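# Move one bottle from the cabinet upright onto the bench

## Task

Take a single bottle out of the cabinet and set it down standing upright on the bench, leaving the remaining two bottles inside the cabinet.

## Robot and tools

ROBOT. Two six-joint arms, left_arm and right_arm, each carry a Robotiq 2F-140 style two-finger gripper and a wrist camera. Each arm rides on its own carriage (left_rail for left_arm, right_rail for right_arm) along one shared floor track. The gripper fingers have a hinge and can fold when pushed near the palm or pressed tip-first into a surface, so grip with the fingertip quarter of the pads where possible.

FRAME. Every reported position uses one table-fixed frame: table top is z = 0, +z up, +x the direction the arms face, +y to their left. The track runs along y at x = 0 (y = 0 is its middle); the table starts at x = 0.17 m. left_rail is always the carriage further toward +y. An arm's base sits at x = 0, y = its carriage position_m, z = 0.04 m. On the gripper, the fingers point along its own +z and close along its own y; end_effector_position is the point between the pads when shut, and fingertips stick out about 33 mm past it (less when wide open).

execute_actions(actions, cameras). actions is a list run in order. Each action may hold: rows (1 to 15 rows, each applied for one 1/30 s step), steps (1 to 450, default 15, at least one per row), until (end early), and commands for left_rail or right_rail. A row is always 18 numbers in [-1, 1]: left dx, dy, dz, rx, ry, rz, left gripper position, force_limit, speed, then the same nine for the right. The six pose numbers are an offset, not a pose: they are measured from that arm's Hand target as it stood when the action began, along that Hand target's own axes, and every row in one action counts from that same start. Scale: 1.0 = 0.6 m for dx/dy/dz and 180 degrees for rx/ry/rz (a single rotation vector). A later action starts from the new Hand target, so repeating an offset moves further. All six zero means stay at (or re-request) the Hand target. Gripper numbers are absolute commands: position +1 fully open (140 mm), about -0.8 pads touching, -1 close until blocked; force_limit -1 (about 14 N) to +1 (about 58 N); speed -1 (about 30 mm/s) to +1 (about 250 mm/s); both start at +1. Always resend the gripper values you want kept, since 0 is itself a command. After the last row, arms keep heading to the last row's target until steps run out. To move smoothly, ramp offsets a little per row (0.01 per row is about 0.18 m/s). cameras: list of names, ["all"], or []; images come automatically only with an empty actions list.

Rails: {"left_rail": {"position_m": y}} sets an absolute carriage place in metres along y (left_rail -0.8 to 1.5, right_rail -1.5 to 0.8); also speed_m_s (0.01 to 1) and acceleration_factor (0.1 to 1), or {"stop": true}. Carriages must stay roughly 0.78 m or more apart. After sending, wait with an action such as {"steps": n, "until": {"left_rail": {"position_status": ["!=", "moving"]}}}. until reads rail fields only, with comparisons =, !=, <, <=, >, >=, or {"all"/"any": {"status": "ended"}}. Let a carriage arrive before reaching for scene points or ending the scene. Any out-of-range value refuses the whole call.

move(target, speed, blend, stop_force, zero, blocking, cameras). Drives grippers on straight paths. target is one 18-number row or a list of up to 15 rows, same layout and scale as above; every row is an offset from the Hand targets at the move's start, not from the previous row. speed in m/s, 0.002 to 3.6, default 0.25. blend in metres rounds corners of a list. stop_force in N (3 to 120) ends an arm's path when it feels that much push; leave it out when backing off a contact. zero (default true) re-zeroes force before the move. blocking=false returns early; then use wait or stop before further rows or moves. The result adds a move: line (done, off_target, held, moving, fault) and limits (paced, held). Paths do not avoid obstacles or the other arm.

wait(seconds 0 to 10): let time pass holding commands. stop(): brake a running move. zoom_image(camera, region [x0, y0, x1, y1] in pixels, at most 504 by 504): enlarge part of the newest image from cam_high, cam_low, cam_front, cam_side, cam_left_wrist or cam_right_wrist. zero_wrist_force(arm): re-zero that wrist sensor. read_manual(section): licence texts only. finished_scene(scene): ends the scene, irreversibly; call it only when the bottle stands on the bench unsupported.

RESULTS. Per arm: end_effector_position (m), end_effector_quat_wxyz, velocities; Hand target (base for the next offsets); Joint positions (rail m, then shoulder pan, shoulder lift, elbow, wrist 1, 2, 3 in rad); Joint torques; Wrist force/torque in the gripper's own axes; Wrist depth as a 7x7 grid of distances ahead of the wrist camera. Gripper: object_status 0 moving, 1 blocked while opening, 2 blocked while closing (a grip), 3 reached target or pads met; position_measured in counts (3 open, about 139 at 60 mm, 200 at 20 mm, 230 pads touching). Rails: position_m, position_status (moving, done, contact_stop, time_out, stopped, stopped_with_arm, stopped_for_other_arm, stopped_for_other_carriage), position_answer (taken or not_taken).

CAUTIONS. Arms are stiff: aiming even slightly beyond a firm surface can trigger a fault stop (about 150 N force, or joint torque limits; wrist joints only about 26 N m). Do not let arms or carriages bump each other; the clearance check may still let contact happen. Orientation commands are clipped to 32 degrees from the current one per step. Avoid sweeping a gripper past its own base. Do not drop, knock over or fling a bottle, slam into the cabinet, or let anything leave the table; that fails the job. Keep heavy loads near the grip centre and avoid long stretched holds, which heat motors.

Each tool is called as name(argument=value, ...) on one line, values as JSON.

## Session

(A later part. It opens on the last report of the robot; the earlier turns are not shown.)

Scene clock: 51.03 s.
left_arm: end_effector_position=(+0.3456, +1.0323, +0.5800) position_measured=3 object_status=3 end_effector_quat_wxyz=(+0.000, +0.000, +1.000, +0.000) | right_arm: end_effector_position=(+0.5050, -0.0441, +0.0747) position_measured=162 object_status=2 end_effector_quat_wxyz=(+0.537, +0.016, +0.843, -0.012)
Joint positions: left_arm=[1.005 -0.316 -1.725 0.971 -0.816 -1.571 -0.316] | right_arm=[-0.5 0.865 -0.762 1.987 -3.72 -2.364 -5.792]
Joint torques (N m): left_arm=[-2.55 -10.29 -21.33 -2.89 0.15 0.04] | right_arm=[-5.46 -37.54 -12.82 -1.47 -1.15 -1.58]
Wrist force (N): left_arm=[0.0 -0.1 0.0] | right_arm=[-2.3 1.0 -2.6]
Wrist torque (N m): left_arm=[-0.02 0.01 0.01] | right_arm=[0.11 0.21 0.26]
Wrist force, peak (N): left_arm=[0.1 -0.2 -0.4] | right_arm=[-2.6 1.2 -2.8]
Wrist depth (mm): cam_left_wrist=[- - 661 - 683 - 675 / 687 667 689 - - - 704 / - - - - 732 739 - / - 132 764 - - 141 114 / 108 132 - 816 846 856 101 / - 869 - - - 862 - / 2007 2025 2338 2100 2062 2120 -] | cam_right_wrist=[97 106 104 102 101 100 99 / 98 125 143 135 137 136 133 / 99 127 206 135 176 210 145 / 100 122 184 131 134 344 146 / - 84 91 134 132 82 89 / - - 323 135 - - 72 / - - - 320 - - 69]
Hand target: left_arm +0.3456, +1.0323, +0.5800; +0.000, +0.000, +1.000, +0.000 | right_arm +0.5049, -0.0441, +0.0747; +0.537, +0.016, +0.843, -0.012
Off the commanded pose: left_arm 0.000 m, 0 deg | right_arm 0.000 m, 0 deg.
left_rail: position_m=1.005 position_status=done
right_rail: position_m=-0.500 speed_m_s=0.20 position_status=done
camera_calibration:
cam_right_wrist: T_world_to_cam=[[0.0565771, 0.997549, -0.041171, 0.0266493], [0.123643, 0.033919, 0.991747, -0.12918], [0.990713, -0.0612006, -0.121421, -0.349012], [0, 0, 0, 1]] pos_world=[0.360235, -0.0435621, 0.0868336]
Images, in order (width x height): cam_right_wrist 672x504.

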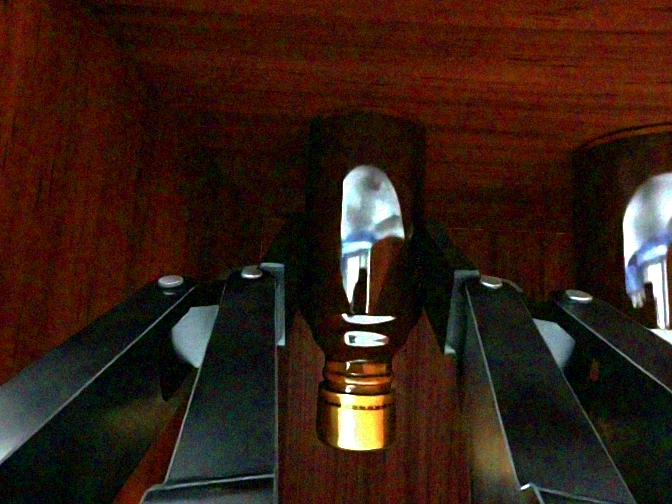

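move(target=[[0,0,0,0,0,0,1,1,1,-0.0453,0,-0.021,0,0,0,-1,-0.4,-1],[0,0,0,0,0,0,1,1,1,0.0778,0,-0.2855,0,0,0,-1,-0.4,-1],[0,0,0,0,0,0,1,1,1,0.123,-0.176,-0.3817,0,0,0,-1,-0.4,-1]], speed=[0.05,0.1,0.1], blend=[0.005,0.02,0])

execute_actions(actions=[{"right_rail":{"position_m":-0.57,"speed_m_s":0.1,"acceleration_factor":0.4},"steps":120,"until":{"right_rail":{"position_status":["!=","moving"]}}}], cameras=["cam_right_wrist","cam_side","cam_front"])

Scene clock: 55.80 s.
left_arm: end_effector_position=(+0.3456, +1.0323, +0.5800) position_measured=3 object_status=3 end_effector_quat_wxyz=(+0.000, +0.000, +1.000, +0.000) | right_arm: end_effector_position=(+0.2623, -0.1401, +0.1050) position_measured=162 object_status=2 end_effector_quat_wxyz=(+0.537, +0.016, +0.843, -0.012)
Joint positions: left_arm=[1.005 -0.316 -1.725 0.971 -0.816 -1.571 -0.316] | right_arm=[-0.5 1.256 -1.068 2.496 -3.525 -2.63 -5.303]
Joint torques (N m): left_arm=[-2.76 -10.38 -21.81 -2.92 0.16 0.02] | right_arm=[9.17 -34.67 5.01 -2.26 -5.09 1.42]
Wrist force (N): left_arm=[0.1 0.1 0.0] | right_arm=[2.7 0.2 -0.5]
Wrist torque (N m): left_arm=[0.01 -0.02 0.00] | right_arm=[0.15 -0.07 -0.03]
Wrist force, peak (N): left_arm=[0.2 -0.3 -0.3] | right_arm=[-2.6 1.3 -2.8]
Wrist depth (mm): cam_left_wrist=[- - 652 648 - - 657 / 681 696 687 - - 713 729 / 716 707 - - 769 751 - / 109 143 - 825 788 141 114 / 108 123 - 807 828 - 101 / - 853 - - 886 - - / 2007 1955 2120 2160 2202 2160 -] | cam_right_wrist=[189 184 192 177 174 172 170 / 263 257 251 211 211 234 229 / 441 424 402 134 313 313 314 / 792 812 131 131 134 471 437 / - 80 85 134 132 87 89 / - - - 135 - - 72 / - - - 324 - - 69]
Hand target: left_arm +0.3456, +1.0323, +0.5800; +0.000, +0.000, +1.000, +0.000 | right_arm +0.2623, -0.1402, +0.1050; +0.537, +0.016, +0.843, -0.012
Off the commanded pose: left_arm 0.000 m, 0 deg | right_arm 0.000 m, 0 deg.
left_rail: position_m=1.005 position_status=done
right_rail: position_m=-0.500 speed_m_s=0.20 position_status=done
move: done

Scene clock: 57.23 s.
left_arm: end_effector_position=(+0.3456, +1.0323, +0.5800) position_measured=3 object_status=3 end_effector_quat_wxyz=(+0.000, +0.000, +1.000, +0.000) | right_arm: end_effector_position=(+0.2623, -0.2102, +0.1050) position_measured=162 object_status=2 end_effector_quat_wxyz=(+0.537, +0.016, +0.843, -0.012)
Joint positions: left_arm=[1.005 -0.316 -1.725 0.971 -0.816 -1.571 -0.316] | right_arm=[-0.57 1.256 -1.068 2.496 -3.525 -2.63 -5.302]
Joint torques (N m): left_arm=[-2.59 -10 -21.74 -2.95 0.26 0.04] | right_arm=[7.12 -34.14 0.1 -2.43 -4.62 1.5]
Wrist force (N): left_arm=[0.2 0.1 -0.2] | right_arm=[2.3 0.2 -0.7]
Wrist torque (N m): left_arm=[0.02 -0.04 0.00] | right_arm=[0.15 0.01 -0.03]
Wrist force, peak (N): left_arm=[0.1 0.1 -0.4] | right_arm=[2.8 0.9 -0.4]
Wrist depth (mm): cam_left_wrist=[661 - 641 - - - - / - - - - - 707 - / - - 732 - 756 - - / - 741 769 790 - 141 114 / 108 132 816 825 879 - 101 / 869 - 859 949 869 - - / - 2081 1990 2388 2314 2181 -] | cam_right_wrist=[189 184 182 178 175 164 170 / 264 258 248 211 223 250 230 / 373 390 409 135 304 308 307 / - - 131 131 134 563 390 / - 80 85 134 132 87 84 / - - - 135 - - 72 / - - - - - - 69]
Hand target: left_arm +0.3456, +1.0323, +0.5800; +0.000, +0.000, +1.000, +0.000 | right_arm +0.2623, -0.2102, +0.1050; +0.537, +0.016, +0.843, -0.012
Tool commands: left_gripper/position=+1.0 left_gripper/force_limit=+1.0 left_gripper/speed=+1.0 right_gripper/position=-1.0 right_gripper/force_limit=-0.4 right_gripper/speed=-1.0
Off the commanded pose: left_arm 0.000 m, 0 deg | right_arm 0.000 m, 0 deg.
left_rail: position_m=1.005 position_status=done
right_rail: position_m=-0.570 speed_m_s=0.10 position_status=done
camera_calibration:
cam_right_wrist: T_world_to_cam=[[0.0565771, 0.997549, -0.041171, 0.207325], [0.123643, 0.033919, 0.991747, -0.123687], [0.990713, -0.0612006, -0.121421, -0.11504], [0, 0, 0, 1]] pos_world=[0.117535, -0.209662, 0.117234]
Images, in order (width x height): cam_front 672x504, cam_side 672x504, cam_right_wrist 672x504.

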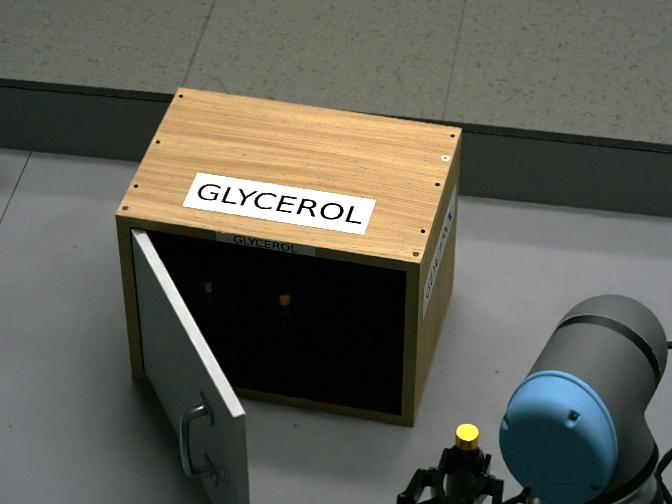

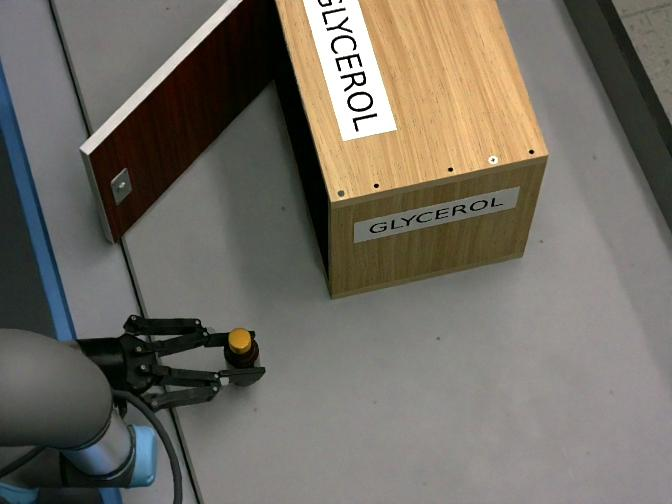

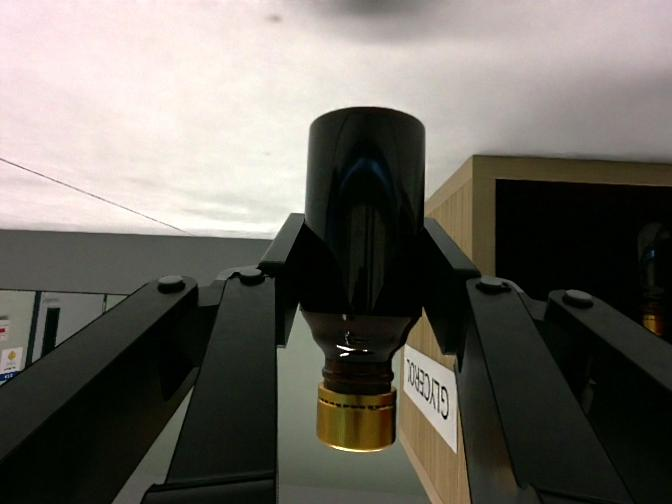

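move(target=[[0,0,0,0,0,0,1,1,1,0.0634,0,0.0295,0,0,0,-1,-0.4,-1],[0,0,0,0,0,0,1,1,1,0.0785,0,0.0366,0,0,0,-1,-0.4,-1]], speed=[0.03,0.005], stop_force=3.5)

Scene clock: 61.20 s.
left_arm: end_effector_position=(+0.3456, +1.0323, +0.5800) position_measured=3 object_status=3 end_effector_quat_wxyz=(+0.000, +0.000, +1.000, +0.000) | right_arm: end_effector_position=(+0.2622, -0.2103, +0.0559) position_measured=162 object_status=2 end_effector_quat_wxyz=(+0.537, +0.016, +0.843, -0.012)
Joint positions: left_arm=[1.005 -0.316 -1.725 0.971 -0.816 -1.571 -0.316] | right_arm=[-0.57 1.256 -0.878 2.477 -3.695 -2.63 -5.302]
Joint torques (N m): left_arm=[-3.03 -10.14 -21.71 -2.94 0.26 0] | right_arm=[-7.67 -38.61 6.85 -2.1 -2.37 -1.07]
Wrist force (N): left_arm=[-0.1 0.2 0.0] | right_arm=[0.9 0.1 -1.0]
Wrist torque (N m): left_arm=[0.04 0.02 0.00] | right_arm=[0.19 0.09 0.14]
Wrist force, peak (N): left_arm=[0.2 0.1 -0.6] | right_arm=[-4.9 -0.4 -4.3]
Wrist depth (mm): cam_left_wrist=[- - 641 648 644 - 711 / 623 - - - 700 - 716 / - - - 739 727 - - / - 132 751 799 - 141 115 / 108 810 825 872 - - 101 / - - 828 - - - - / 2314 1800 1972 2338 2007 2224 -] | cam_right_wrist=[115 106 105 103 101 99 99 / 151 148 144 135 137 135 133 / 289 247 230 135 175 210 205 / - 392 - 131 134 303 320 / - 80 91 134 132 87 89 / - - - 134 - - 72 / - - - - - - 69]
Hand target: left_arm +0.3456, +1.0323, +0.5800; +0.000, +0.000, +1.000, +0.000 | right_arm +0.2622, -0.2103, +0.0559; +0.537, +0.016, +0.843, -0.012 (not the last commanded pose)
Off the commanded pose: left_arm 0.000 m, 0 deg | right_arm 0.003 m, 0 deg.
left_rail: position_m=1.005 position_status=done
right_rail: position_m=-0.570 speed_m_s=0.10 position_status=done
move: contact (right_arm); path passed 1 of 2 targets

move(target=[0,0,0,0,0,0,1,1,1,0.0012,0,0.0006,0,0,0,-1,-0.4,-1], speed=0.003, stop_force=3)

execute_actions(actions=[{"rows":[[0,0,0,0,0,0,1,1,1,0,0,0,0,0,0,-0.05,-1,-1]],"steps":60}], cameras=["cam_right_wrist"])

Scene clock: 62.00 s.
left_arm: end_effector_position=(+0.3456, +1.0323, +0.5800) position_measured=3 object_status=3 end_effector_quat_wxyz=(+0.000, +0.000, +1.000, +0.000) | right_arm: end_effector_position=(+0.2622, -0.2104, +0.0559) position_measured=162 object_status=2 end_effector_quat_wxyz=(+0.537, +0.016, +0.843, -0.012)
Joint positions: left_arm=[1.005 -0.316 -1.725 0.971 -0.816 -1.571 -0.316] | right_arm=[-0.57 1.256 -0.878 2.477 -3.695 -2.63 -5.302]
Joint torques (N m): left_arm=[-3.01 -10.07 -21.48 -2.97 0.25 -0.07] | right_arm=[-7.53 -37.67 1.3 -1.51 -2.17 -1.07]
Wrist force (N): left_arm=[0.0 -0.1 -0.1] | right_arm=[-2.0 0.6 -2.2]
Wrist torque (N m): left_arm=[-0.02 0.00 0.00] | right_arm=[0.14 0.19 0.21]
Wrist force, peak (N): left_arm=[0.1 -0.2 -0.3] | right_arm=[-3.4 0.0 -2.7]
Wrist depth (mm): cam_left_wrist=[639 - 659 - - - 673 / 663 700 687 681 696 - 725 / 722 736 - 725 779 - 681 / - 132 766 - 766 141 115 / 108 813 - - - - 101 / 840 900 - - - - - / - 2007 2081 2043 2120 2246 -] | cam_right_wrist=[114 106 105 103 101 99 99 / 151 148 144 135 137 135 132 / 286 248 234 135 174 192 206 / 563 520 117 132 134 304 323 / - 80 91 134 132 82 90 / - - - 135 - - 72 / - - - 3768 - - 69]
Hand target: left_arm +0.3456, +1.0323, +0.5800; +0.000, +0.000, +1.000, +0.000 | right_arm +0.2622, -0.2104, +0.0559; +0.537, +0.016, +0.843, -0.012 (not the last commanded pose)
Off the commanded pose: left_arm 0.000 m, 0 deg | right_arm 0.001 m, 0 deg.
left_rail: position_m=1.005 position_status=done
right_rail: position_m=-0.570 speed_m_s=0.10 position_status=done
move: contact (right_arm)

Scene clock: 64.20 s.
left_arm: end_effector_position=(+0.3456, +1.0323, +0.5800) position_measured=3 object_status=3 end_effector_quat_wxyz=(+0.000, +0.000, +1.000, +0.000) | right_arm: end_effector_position=(+0.2622, -0.2103, +0.0559) position_measured=135 object_status=3 end_effector_quat_wxyz=(+0.537, +0.016, +0.843, -0.012)
Joint positions: left_arm=[1.005 -0.316 -1.725 0.971 -0.816 -1.571 -0.316] | right_arm=[-0.57 1.256 -0.878 2.477 -3.695 -2.63 -5.302]
Joint torques (N m): left_arm=[-3.62 -10.18 -21.56 -2.95 0.19 -0.09] | right_arm=[-6.81 -38.17 0.01 -4.12 -2.23 -0.95]
Wrist force (N): left_arm=[0.0 0.0 -0.1] | right_arm=[-0.7 0.2 -1.7]
Wrist torque (N m): left_arm=[0.00 -0.01 0.01] | right_arm=[0.17 0.13 0.13]
Wrist force, peak (N): left_arm=[-0.2 -0.1 -0.3] | right_arm=[-1.7 0.7 -2.1]
Wrist depth (mm): cam_left_wrist=[- - 650 - 639 - - / 687 - 652 - - - - / 720 - - 788 744 744 - / - 143 - 754 793 141 114 / 108 121 - 889 837 862 101 / - - - 837 - 819 - / - 1939 1990 2062 2160 2224 -] | cam_right_wrist=[115 106 105 103 101 99 99 / 151 147 145 135 137 135 133 / 229 245 231 135 175 210 203 / 864 491 126 131 134 302 322 / - 90 - 134 132 82 90 / - - - 134 450 - 70 / - - - - - - -]
Hand target: left_arm +0.3456, +1.0323, +0.5800; +0.000, +0.000, +1.000, +0.000 | right_arm +0.2622, -0.2103, +0.0559; +0.537, +0.016, +0.843, -0.012
Off the commanded pose: left_arm 0.000 m, 0 deg | right_arm 0.000 m, 0 deg.
left_rail: position_m=1.005 position_status=done
right_rail: position_m=-0.570 speed_m_s=0.10 position_status=done
camera_calibration:
cam_right_wrist: T_world_to_cam=[[0.0565771, 0.997549, -0.041171, 0.205405], [0.123643, 0.033919, 0.991747, -0.0748772], [0.990713, -0.0612006, -0.121421, -0.120921], [0, 0, 0, 1]] pos_world=[0.117435, -0.209762, 0.0680336]
Images, in order (width x height): cam_right_wrist 672x504.

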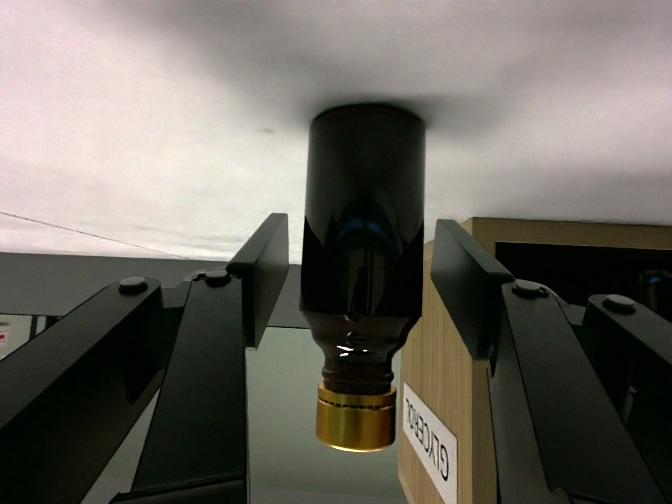

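move(target=[[0,0,0,0,0,0,1,1,1,0.0415,0,-0.089,0,0,0,-0.05,-1,-1],[0,0,0,0,0,0,1,1,1,0.1158,0,-0.3358,0,0,0,-0.05,-1,-1]], speed=[0.08,0.12], blend=0.01)

execute_actions(actions=[{"right_rail":{"position_m":-0.46,"speed_m_s":0.3,"acceleration_factor":1},"steps":120,"until":{"right_rail":{"position_status":["!=","moving"]}}}], cameras=["cam_side","cam_high"])

Scene clock: 67.43 s.
left_arm: end_effector_position=(+0.3456, +1.0323, +0.5800) position_measured=3 object_status=3 end_effector_quat_wxyz=(+0.000, +0.000, +1.000, +0.000) | right_arm: end_effector_position=(+0.0505, -0.2020, +0.0782) position_measured=135 object_status=3 end_effector_quat_wxyz=(+0.537, +0.016, +0.843, -0.012)
Joint positions: left_arm=[1.005 -0.316 -1.725 0.971 -0.816 -1.571 -0.316] | right_arm=[-0.57 1.813 -1.224 2.278 -2.087 -2.626 -4.114]
Joint torques (N m): left_arm=[-3.69 -10.06 -21.55 -2.99 0.26 0.07] | right_arm=[9.55 -22.26 -21.13 -0.6 -0.59 1.27]
Wrist force (N): left_arm=[0.0 -0.1 0.1] | right_arm=[-0.3 0.0 -1.8]
Wrist torque (N m): left_arm=[-0.02 0.00 0.00] | right_arm=[0.13 0.00 0.00]
Wrist force, peak (N): left_arm=[0.3 0.1 -0.3] | right_arm=[-0.7 0.0 -2.9]
Wrist depth (mm): cam_left_wrist=[- - 648 - - 657 - / 643 - 675 - - 683 751 / - - 756 - 761 - - / - 133 782 - - 141 115 / 107 130 843 - 879 866 101 / 859 - 937 850 - - - / - 2007 2120 2100 2268 2224 -] | cam_right_wrist=[143 132 130 126 125 118 122 / 236 230 228 221 215 211 207 / 347 333 306 337 328 319 277 / - 545 117 344 158 517 517 / - 90 91 - 499 82 90 / - - 4650 4650 560 - 70 / - - - - - - -]
Hand target: left_arm +0.3456, +1.0323, +0.5800; +0.000, +0.000, +1.000, +0.000 | right_arm +0.0504, -0.2020, +0.0782; +0.537, +0.016, +0.843, -0.012
Off the commanded pose: left_arm 0.000 m, 0 deg | right_arm 0.000 m, 0 deg.
left_rail: position_m=1.005 position_status=done
right_rail: position_m=-0.570 speed_m_s=0.10 position_status=done
move: done

Scene clock: 68.63 s.
left_arm: end_effector_position=(+0.3456, +1.0323, +0.5800) position_measured=3 object_status=3 end_effector_quat_wxyz=(+0.000, +0.000, +1.000, +0.000) | right_arm: end_effector_position=(+0.0504, -0.0920, +0.0782) position_measured=135 object_status=3 end_effector_quat_wxyz=(+0.537, +0.016, +0.843, -0.012)
Joint positions: left_arm=[1.005 -0.316 -1.725 0.971 -0.816 -1.571 -0.316] | right_arm=[-0.46 1.813 -1.223 2.278 -2.087 -2.626 -4.113]
Joint torques (N m): left_arm=[-3.77 -9.56 -22.11 -2.98 0.27 0.01] | right_arm=[-0.02 -28.31 -13.42 -1.15 -1.38 1.25]
Wrist force (N): left_arm=[-0.1 0.0 -0.2] | right_arm=[-0.3 0.2 -1.7]
Wrist torque (N m): left_arm=[-0.01 0.02 0.00] | right_arm=[0.18 -0.02 0.01]
Wrist force, peak (N): left_arm=[0.0 0.0 -0.4] | right_arm=[-0.4 1.0 -1.8]
Wrist depth (mm): cam_left_wrist=[632 - - 618 - - 679 / - - - - - - - / - - 716 - 736 - - / - 132 - 790 754 140 115 / 108 777 837 - 862 - 101 / - - - - - - - / 2025 2025 2140 2043 2140 2202 -] | cam_right_wrist=[143 132 130 126 125 118 122 / 236 230 227 220 215 212 206 / 387 373 309 303 292 - 274 / - 514 126 584 157 522 400 / - 90 91 789 767 77 90 / - - - 707 772 - 70 / - - - 469 - - -]
Hand target: left_arm +0.3456, +1.0323, +0.5800; +0.000, +0.000, +1.000, +0.000 | right_arm +0.0504, -0.0920, +0.0782; +0.537, +0.016, +0.843, -0.012
Tool commands: left_gripper/position=+1.0 left_gripper/force_limit=+1.0 left_gripper/speed=+1.0 right_gripper/position=-0.05 right_gripper/force_limit=-1.0 right_gripper/speed=-1.0
Off the commanded pose: left_arm 0.000 m, 0 deg | right_arm 0.000 m, 0 deg.
left_rail: position_m=1.005 position_status=done
right_rail: position_m=-0.460 speed_m_s=0.30 position_status=done
Images, in order (width x height): cam_high 672x504, cam_side 672x504.

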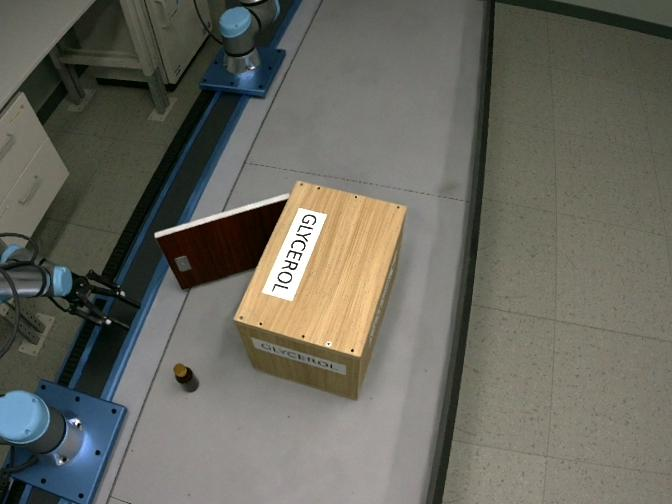

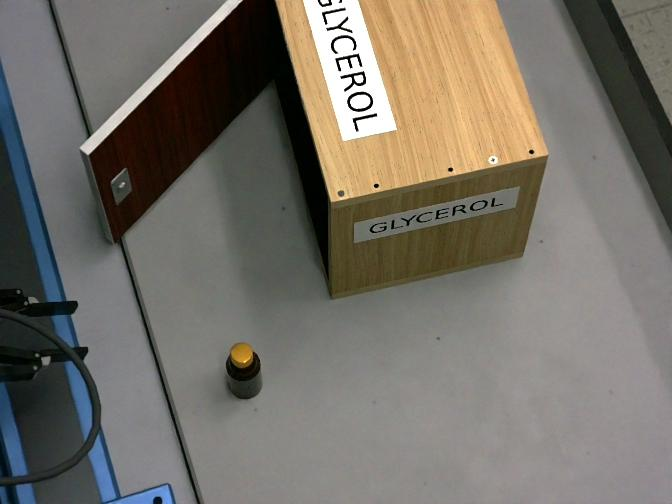

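move(target=[[0,0,0,0,0,0,1,1,1,-0.0843,0.1513,-0.0835,-0.0127,-0.1387,-0.0018,-1,-1,0],[0,0,0,0,0,0,1,1,1,-0.0955,0.377,-0.0612,-0.0127,-0.1387,-0.0018,-1,-1,0],[0,0,0,0,0,0,1,1,1,-0.1377,0.381,0.0293,-0.0127,-0.1387,-0.0018,-1,-1,0]], speed=0.15, blend=0.02, cameras=["cam_side","cam_right_wrist"])

Scene clock: 72.30 s.
left_arm: end_effector_position=(+0.3456, +1.0323, +0.5800) position_measured=3 object_status=3 end_effector_quat_wxyz=(+0.000, +0.000, +1.000, +0.000) | right_arm: end_effector_position=(+0.1101, +0.1346, +0.1450) position_measured=233 object_status=3 end_effector_quat_wxyz=(+0.707, +0.000, +0.708, +0.000)
Joint positions: left_arm=[1.005 -0.316 -1.725 0.971 -0.816 -1.571 -0.316] | right_arm=[-0.46 1.683 -0.756 1.445 -0.699 -3.03 -3.151]
Joint torques (N m): left_arm=[-3.75 -10.01 -21.5 -2.93 0.28 -0.03] | right_arm=[-9.43 -55.83 -5.71 -1.14 -2.19 -1.52]
Wrist force (N): left_arm=[0.0 -0.2 -0.1] | right_arm=[-0.7 0.3 -1.8]
Wrist torque (N m): left_arm=[-0.04 0.00 0.00] | right_arm=[0.22 0.20 0.15]
Wrist force, peak (N): left_arm=[0.1 0.2 -0.4] | right_arm=[-1.0 1.0 -2.8]
Wrist depth (mm): cam_left_wrist=[630 - - - 656 659 665 / - 732 - - 665 725 671 / - - - 725 - 788 - / - 133 - 801 - 141 114 / 107 801 - 862 - 828 101 / - 872 - 953 - - - / 1955 2120 2202 2181 2140 2100 -] | cam_right_wrist=[548 159 185 241 346 379 379 / 871 167 193 248 376 - - / - 174 200 261 401 - - / - 185 203 153 433 - - / - - 85 86 93 82 - / - 59 72 - - 76 - / - - - - - 67 -]
Hand target: left_arm +0.3456, +1.0323, +0.5800; +0.000, +0.000, +1.000, +0.000 | right_arm +0.1102, +0.1346, +0.1450; +0.707, +0.000, +0.708, +0.000
Off the commanded pose: left_arm 0.000 m, 0 deg | right_arm 0.000 m, 0 deg.
left_rail: position_m=1.005 position_status=done
right_rail: position_m=-0.460 speed_m_s=0.30 position_status=done
move: done
camera_calibration:
cam_right_wrist: T_world_to_cam=[[0.0314751, 0.999139, -0.0270162, -0.125889], [-0.307902, 0.0354076, 0.950759, -0.102953], [0.950897, -0.0216069, 0.308752, -0.00159179], [0, 0, 0, 1]] pos_world=[-0.0262233, 0.129391, 0.0949734]
Images, in order (width x height): cam_side 672x504, cam_right_wrist 672x504.

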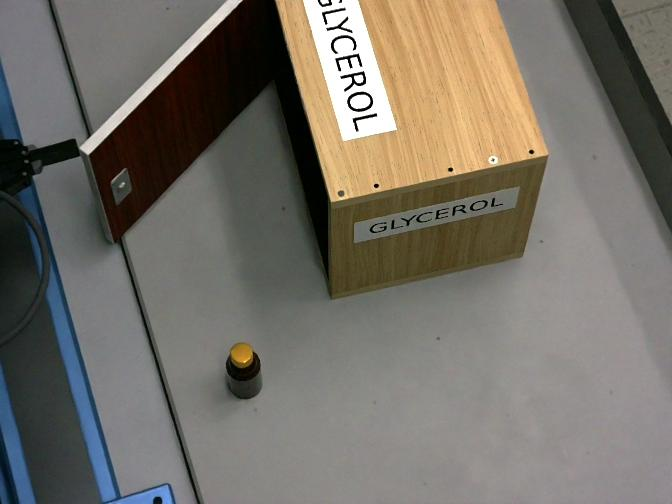

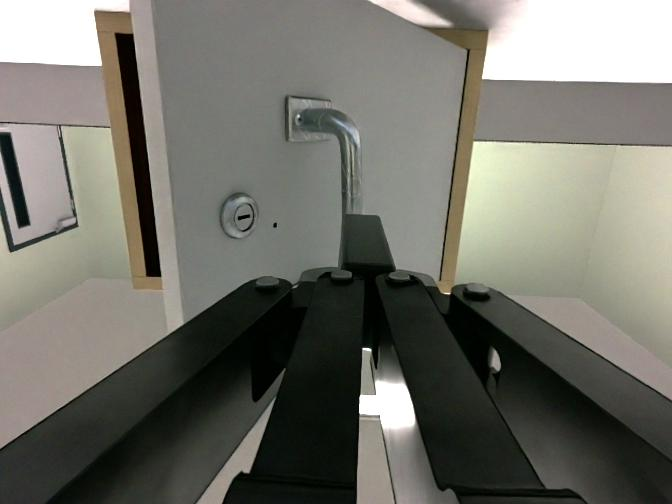

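move(target=[[0,0,0,0,0,0,1,1,1,0,-0.058,0.008,0,0,0,-1,-1,0],[0,0,0,0,0,0,1,1,1,0,-0.066,0.0665,0,0,0,-1,-1,0],[0,0,0,0,0,0,1,1,1,0,-0.1643,0.1617,0,0,0,-1,-1,0],[0,0,0,0,0,0,1,1,1,0,-0.2343,0.2733,0,0,0,-1,-1,0],[0,0,0,0,0,0,1,1,1,0,-0.266,0.3567,0,0,0,-1,-1,0],[0,0,0,0,0,0,1,1,1,0,-0.2777,0.418,0,0,0,-1,-1,0]], speed=0.07, blend=0.008, stop_force=15, cameras=["cam_side","cam_right_wrist","cam_front"])

Scene clock: 78.43 s.
left_arm: end_effector_position=(+0.3456, +1.0323, +0.5800) position_measured=3 object_status=3 end_effector_quat_wxyz=(+0.000, +0.000, +1.000, +0.000) | right_arm: end_effector_position=(+0.3612, -0.0318, +0.1446) position_measured=233 object_status=3 end_effector_quat_wxyz=(+0.707, +0.000, +0.708, +0.000)
Joint positions: left_arm=[1.005 -0.316 -1.725 0.971 -0.816 -1.571 -0.316] | right_arm=[-0.46 1.14 -1.077 2.087 -1.007 -3.573 -3.138]
Joint torques (N m): left_arm=[-3.7 -9.99 -21.85 -3.01 0.37 0.04] | right_arm=[-8.34 -40.35 -1.64 -2.56 -2.39 -1.56]
Wrist force (N): left_arm=[0.0 -0.2 -0.2] | right_arm=[-1.2 0.2 -3.6]
Wrist torque (N m): left_arm=[-0.04 0.01 0.00] | right_arm=[0.30 0.25 0.14]
Wrist force, peak (N): left_arm=[-0.1 0.0 -0.5] | right_arm=[-1.8 0.6 -4.1]
Wrist depth (mm): cam_left_wrist=[628 656 - - - 683 - / - - - 689 694 694 - / 729 709 711 713 741 - 764 / - 133 - 793 796 141 114 / 108 822 - 828 816 846 101 / - - - 850 - 897 - / 2007 2007 2314 2062 2224 2120 -] | cam_right_wrist=[453 144 143 150 155 161 166 / - 151 152 156 158 170 177 / - - 159 166 162 180 185 / - - 165 155 143 191 200 / - - 85 86 93 88 215 / - 59 72 - - 76 - / - - - - - 67 -]
Hand target: left_arm +0.3456, +1.0323, +0.5800; +0.000, +0.000, +1.000, +0.000 | right_arm +0.3612, -0.0318, +0.1446; +0.707, +0.000, +0.708, +0.000
Off the commanded pose: left_arm 0.000 m, 0 deg | right_arm 0.000 m, 0 deg.
left_rail: position_m=1.005 position_status=done
right_rail: position_m=-0.460 speed_m_s=0.30 position_status=done
move: done
camera_calibration:
cam_right_wrist: T_world_to_cam=[[0.0314735, 0.999139, -0.0270201, 0.0324545], [-0.307812, 0.0354088, 0.950788, -0.0193893], [0.950927, -0.0216075, 0.308661, -0.243832], [0, 0, 0, 1]] pos_world=[0.224877, -0.0370087, 0.0945736]
Images, in order (width x height): cam_front 672x504, cam_side 672x504, cam_right_wrist 672x504.

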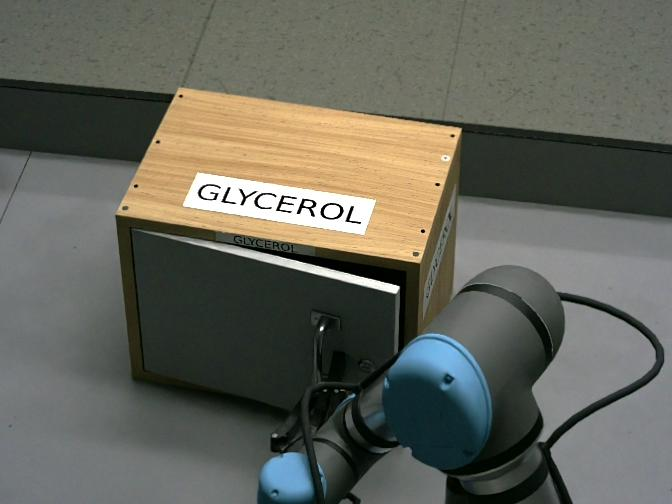

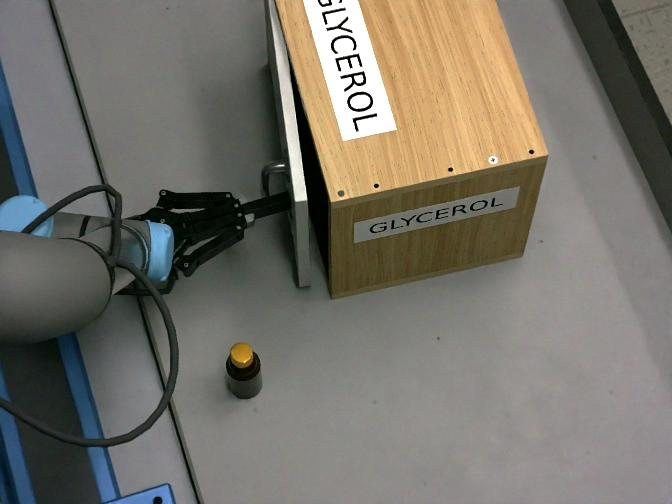

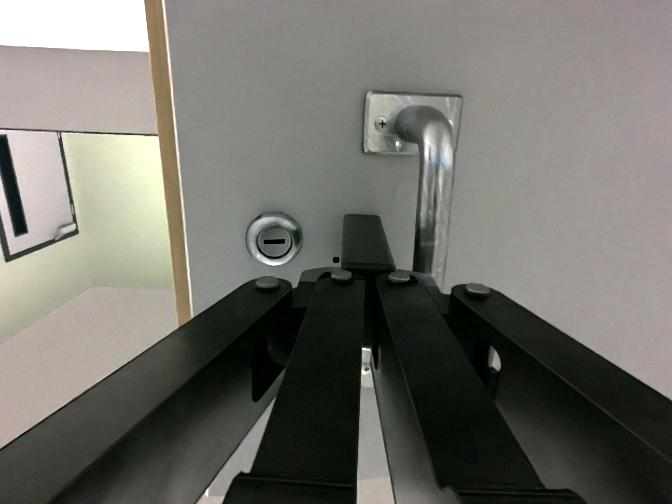

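move(target=[0,0,0,0,0,0,1,1,1,0,-0.006,0.08,0,0,0,-1,-1,0], speed=0.02, stop_force=8, cameras=["cam_side","cam_front"])

Scene clock: 81.40 s.
left_arm: end_effector_position=(+0.3456, +1.0323, +0.5800) position_measured=3 object_status=3 end_effector_quat_wxyz=(+0.000, +0.000, +1.000, +0.000) | right_arm: end_effector_position=(+0.3947, -0.0343, +0.1446) position_measured=233 object_status=3 end_effector_quat_wxyz=(+0.707, +0.000, +0.708, +0.000)
Joint positions: left_arm=[1.005 -0.316 -1.725 0.971 -0.816 -1.571 -0.316] | right_arm=[-0.46 1.064 -1.073 2.079 -1.003 -3.649 -3.139]
Joint torques (N m): left_arm=[-4.08 -10.19 -21.45 -2.96 0.38 0.06] | right_arm=[8.87 -41.44 -1.45 -2.45 1.39 -0.65]
Wrist force (N): left_arm=[0.0 0.0 -0.2] | right_arm=[-1.0 0.7 -2.0]
Wrist torque (N m): left_arm=[0.00 0.00 0.00] | right_arm=[0.32 0.25 0.16]
Wrist force, peak (N): left_arm=[0.1 -0.2 -0.3] | right_arm=[-3.1 -0.4 -17.0]
Wrist depth (mm): cam_left_wrist=[- - 632 - - 657 663 / - 675 685 - - - 720 / 677 732 713 - 732 - 799 / - 134 - 782 - 141 120 / 108 807 744 822 886 - 101 / 862 900 - 889 900 - - / - 2224 2007 2160 2181 2160 -] | cam_right_wrist=[- 148 148 151 153 154 155 / 602 156 157 157 156 161 164 / 4460 164 165 167 166 171 173 / - 174 172 154 174 181 183 / - - 85 86 93 88 195 / - 59 72 - - 76 - / - - - - - 67 -]
Hand target: left_arm +0.3456, +1.0323, +0.5800; +0.000, +0.000, +1.000, +0.000 | right_arm +0.3947, -0.0343, +0.1446; +0.707, +0.000, +0.708, +0.000 (not the last commanded pose)
Off the commanded pose: left_arm 0.000 m, 0 deg | right_arm 0.015 m, 0 deg.
left_rail: position_m=1.005 position_status=done
right_rail: position_m=-0.460 speed_m_s=0.30 position_status=done
move: contact (right_arm)
Images, in order (width x height): cam_front 672x504, cam_side 672x504.

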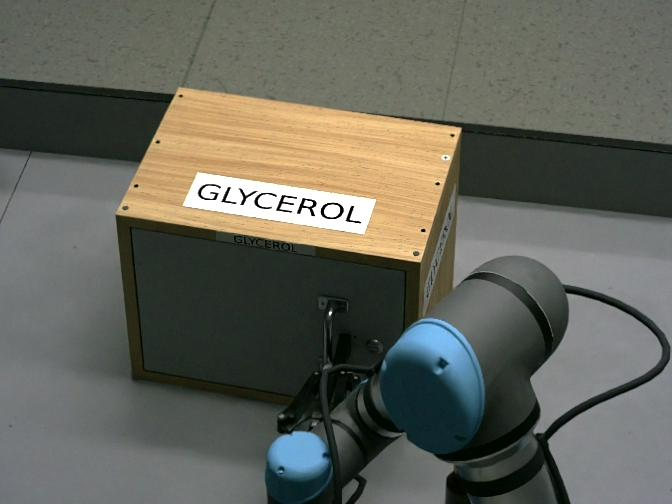

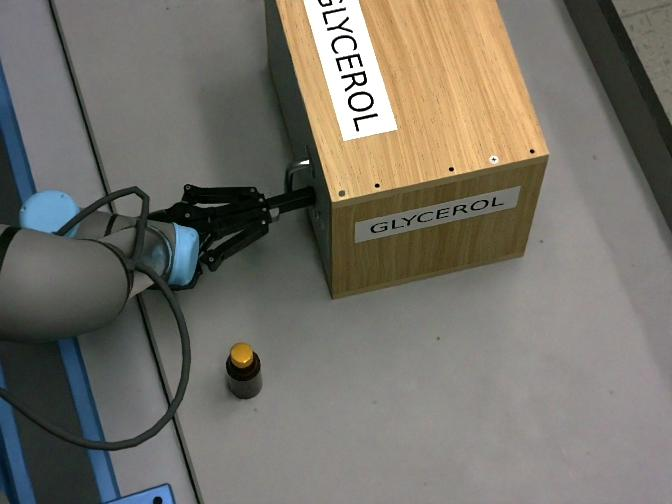

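move(target=[0,0,0,0,0,0,1,1,1,0,0,-0.13,0,0,0,-1,-1,0], speed=0.12, cameras=["cam_side","cam_front"])

Scene clock: 82.77 s.
left_arm: end_effector_position=(+0.3456, +1.0323, +0.5800) position_measured=3 object_status=3 end_effector_quat_wxyz=(+0.000, +0.000, +1.000, +0.000) | right_arm: end_effector_position=(+0.3168, -0.0344, +0.1447) position_measured=233 object_status=3 end_effector_quat_wxyz=(+0.707, +0.000, +0.708, +0.000)
Joint positions: left_arm=[1.005 -0.316 -1.725 0.971 -0.816 -1.571 -0.316] | right_arm=[-0.46 1.239 -1.086 2.103 -1.014 -3.474 -3.138]
Joint torques (N m): left_arm=[-4.2 -10.45 -21.55 -2.98 0.41 -0.03] | right_arm=[8.68 -40.7 -21.05 0.41 1.26 1.29]
Wrist force (N): left_arm=[0.1 0.0 -0.3] | right_arm=[-1.0 0.4 -2.1]
Wrist torque (N m): left_arm=[0.00 -0.03 0.00] | right_arm=[0.27 0.22 0.00]
Wrist force, peak (N): left_arm=[-0.1 0.0 -0.4] | right_arm=[-0.9 0.3 -3.0]
Wrist depth (mm): cam_left_wrist=[- - - - - - - / - - - - 687 - - / - - 720 - - - - / 108 133 766 769 - 141 114 / 108 125 - 879 872 904 101 / 893 - - - - - - / - 2043 2007 1939 2081 2140 -] | cam_right_wrist=[437 429 218 220 222 224 226 / - - 229 231 231 236 238 / - - 242 245 244 249 251 / - 4967 253 153 259 265 268 / - - 85 86 93 88 286 / - 59 72 - - 76 - / - - - - - 67 -]
Hand target: left_arm +0.3456, +1.0323, +0.5800; +0.000, +0.000, +1.000, +0.000 | right_arm +0.3167, -0.0344, +0.1447; +0.707, +0.000, +0.708, +0.000
Off the commanded pose: left_arm 0.000 m, 0 deg | right_arm 0.000 m, 0 deg.
left_rail: position_m=1.005 position_status=done
right_rail: position_m=-0.460 speed_m_s=0.30 position_status=done
move: done
Images, in order (width x height): cam_front 672x504, cam_side 672x504.

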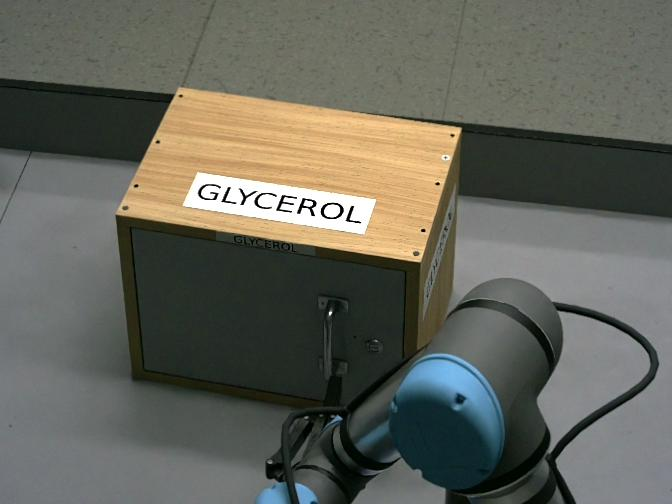

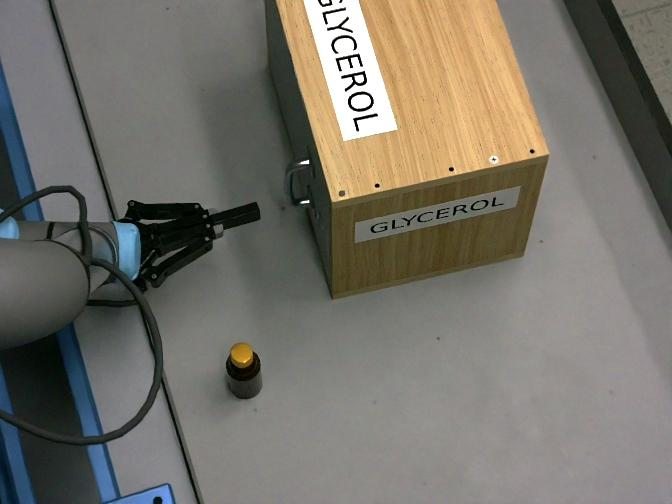

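finished_scene(scene=2)

The scene is finished: the task was done.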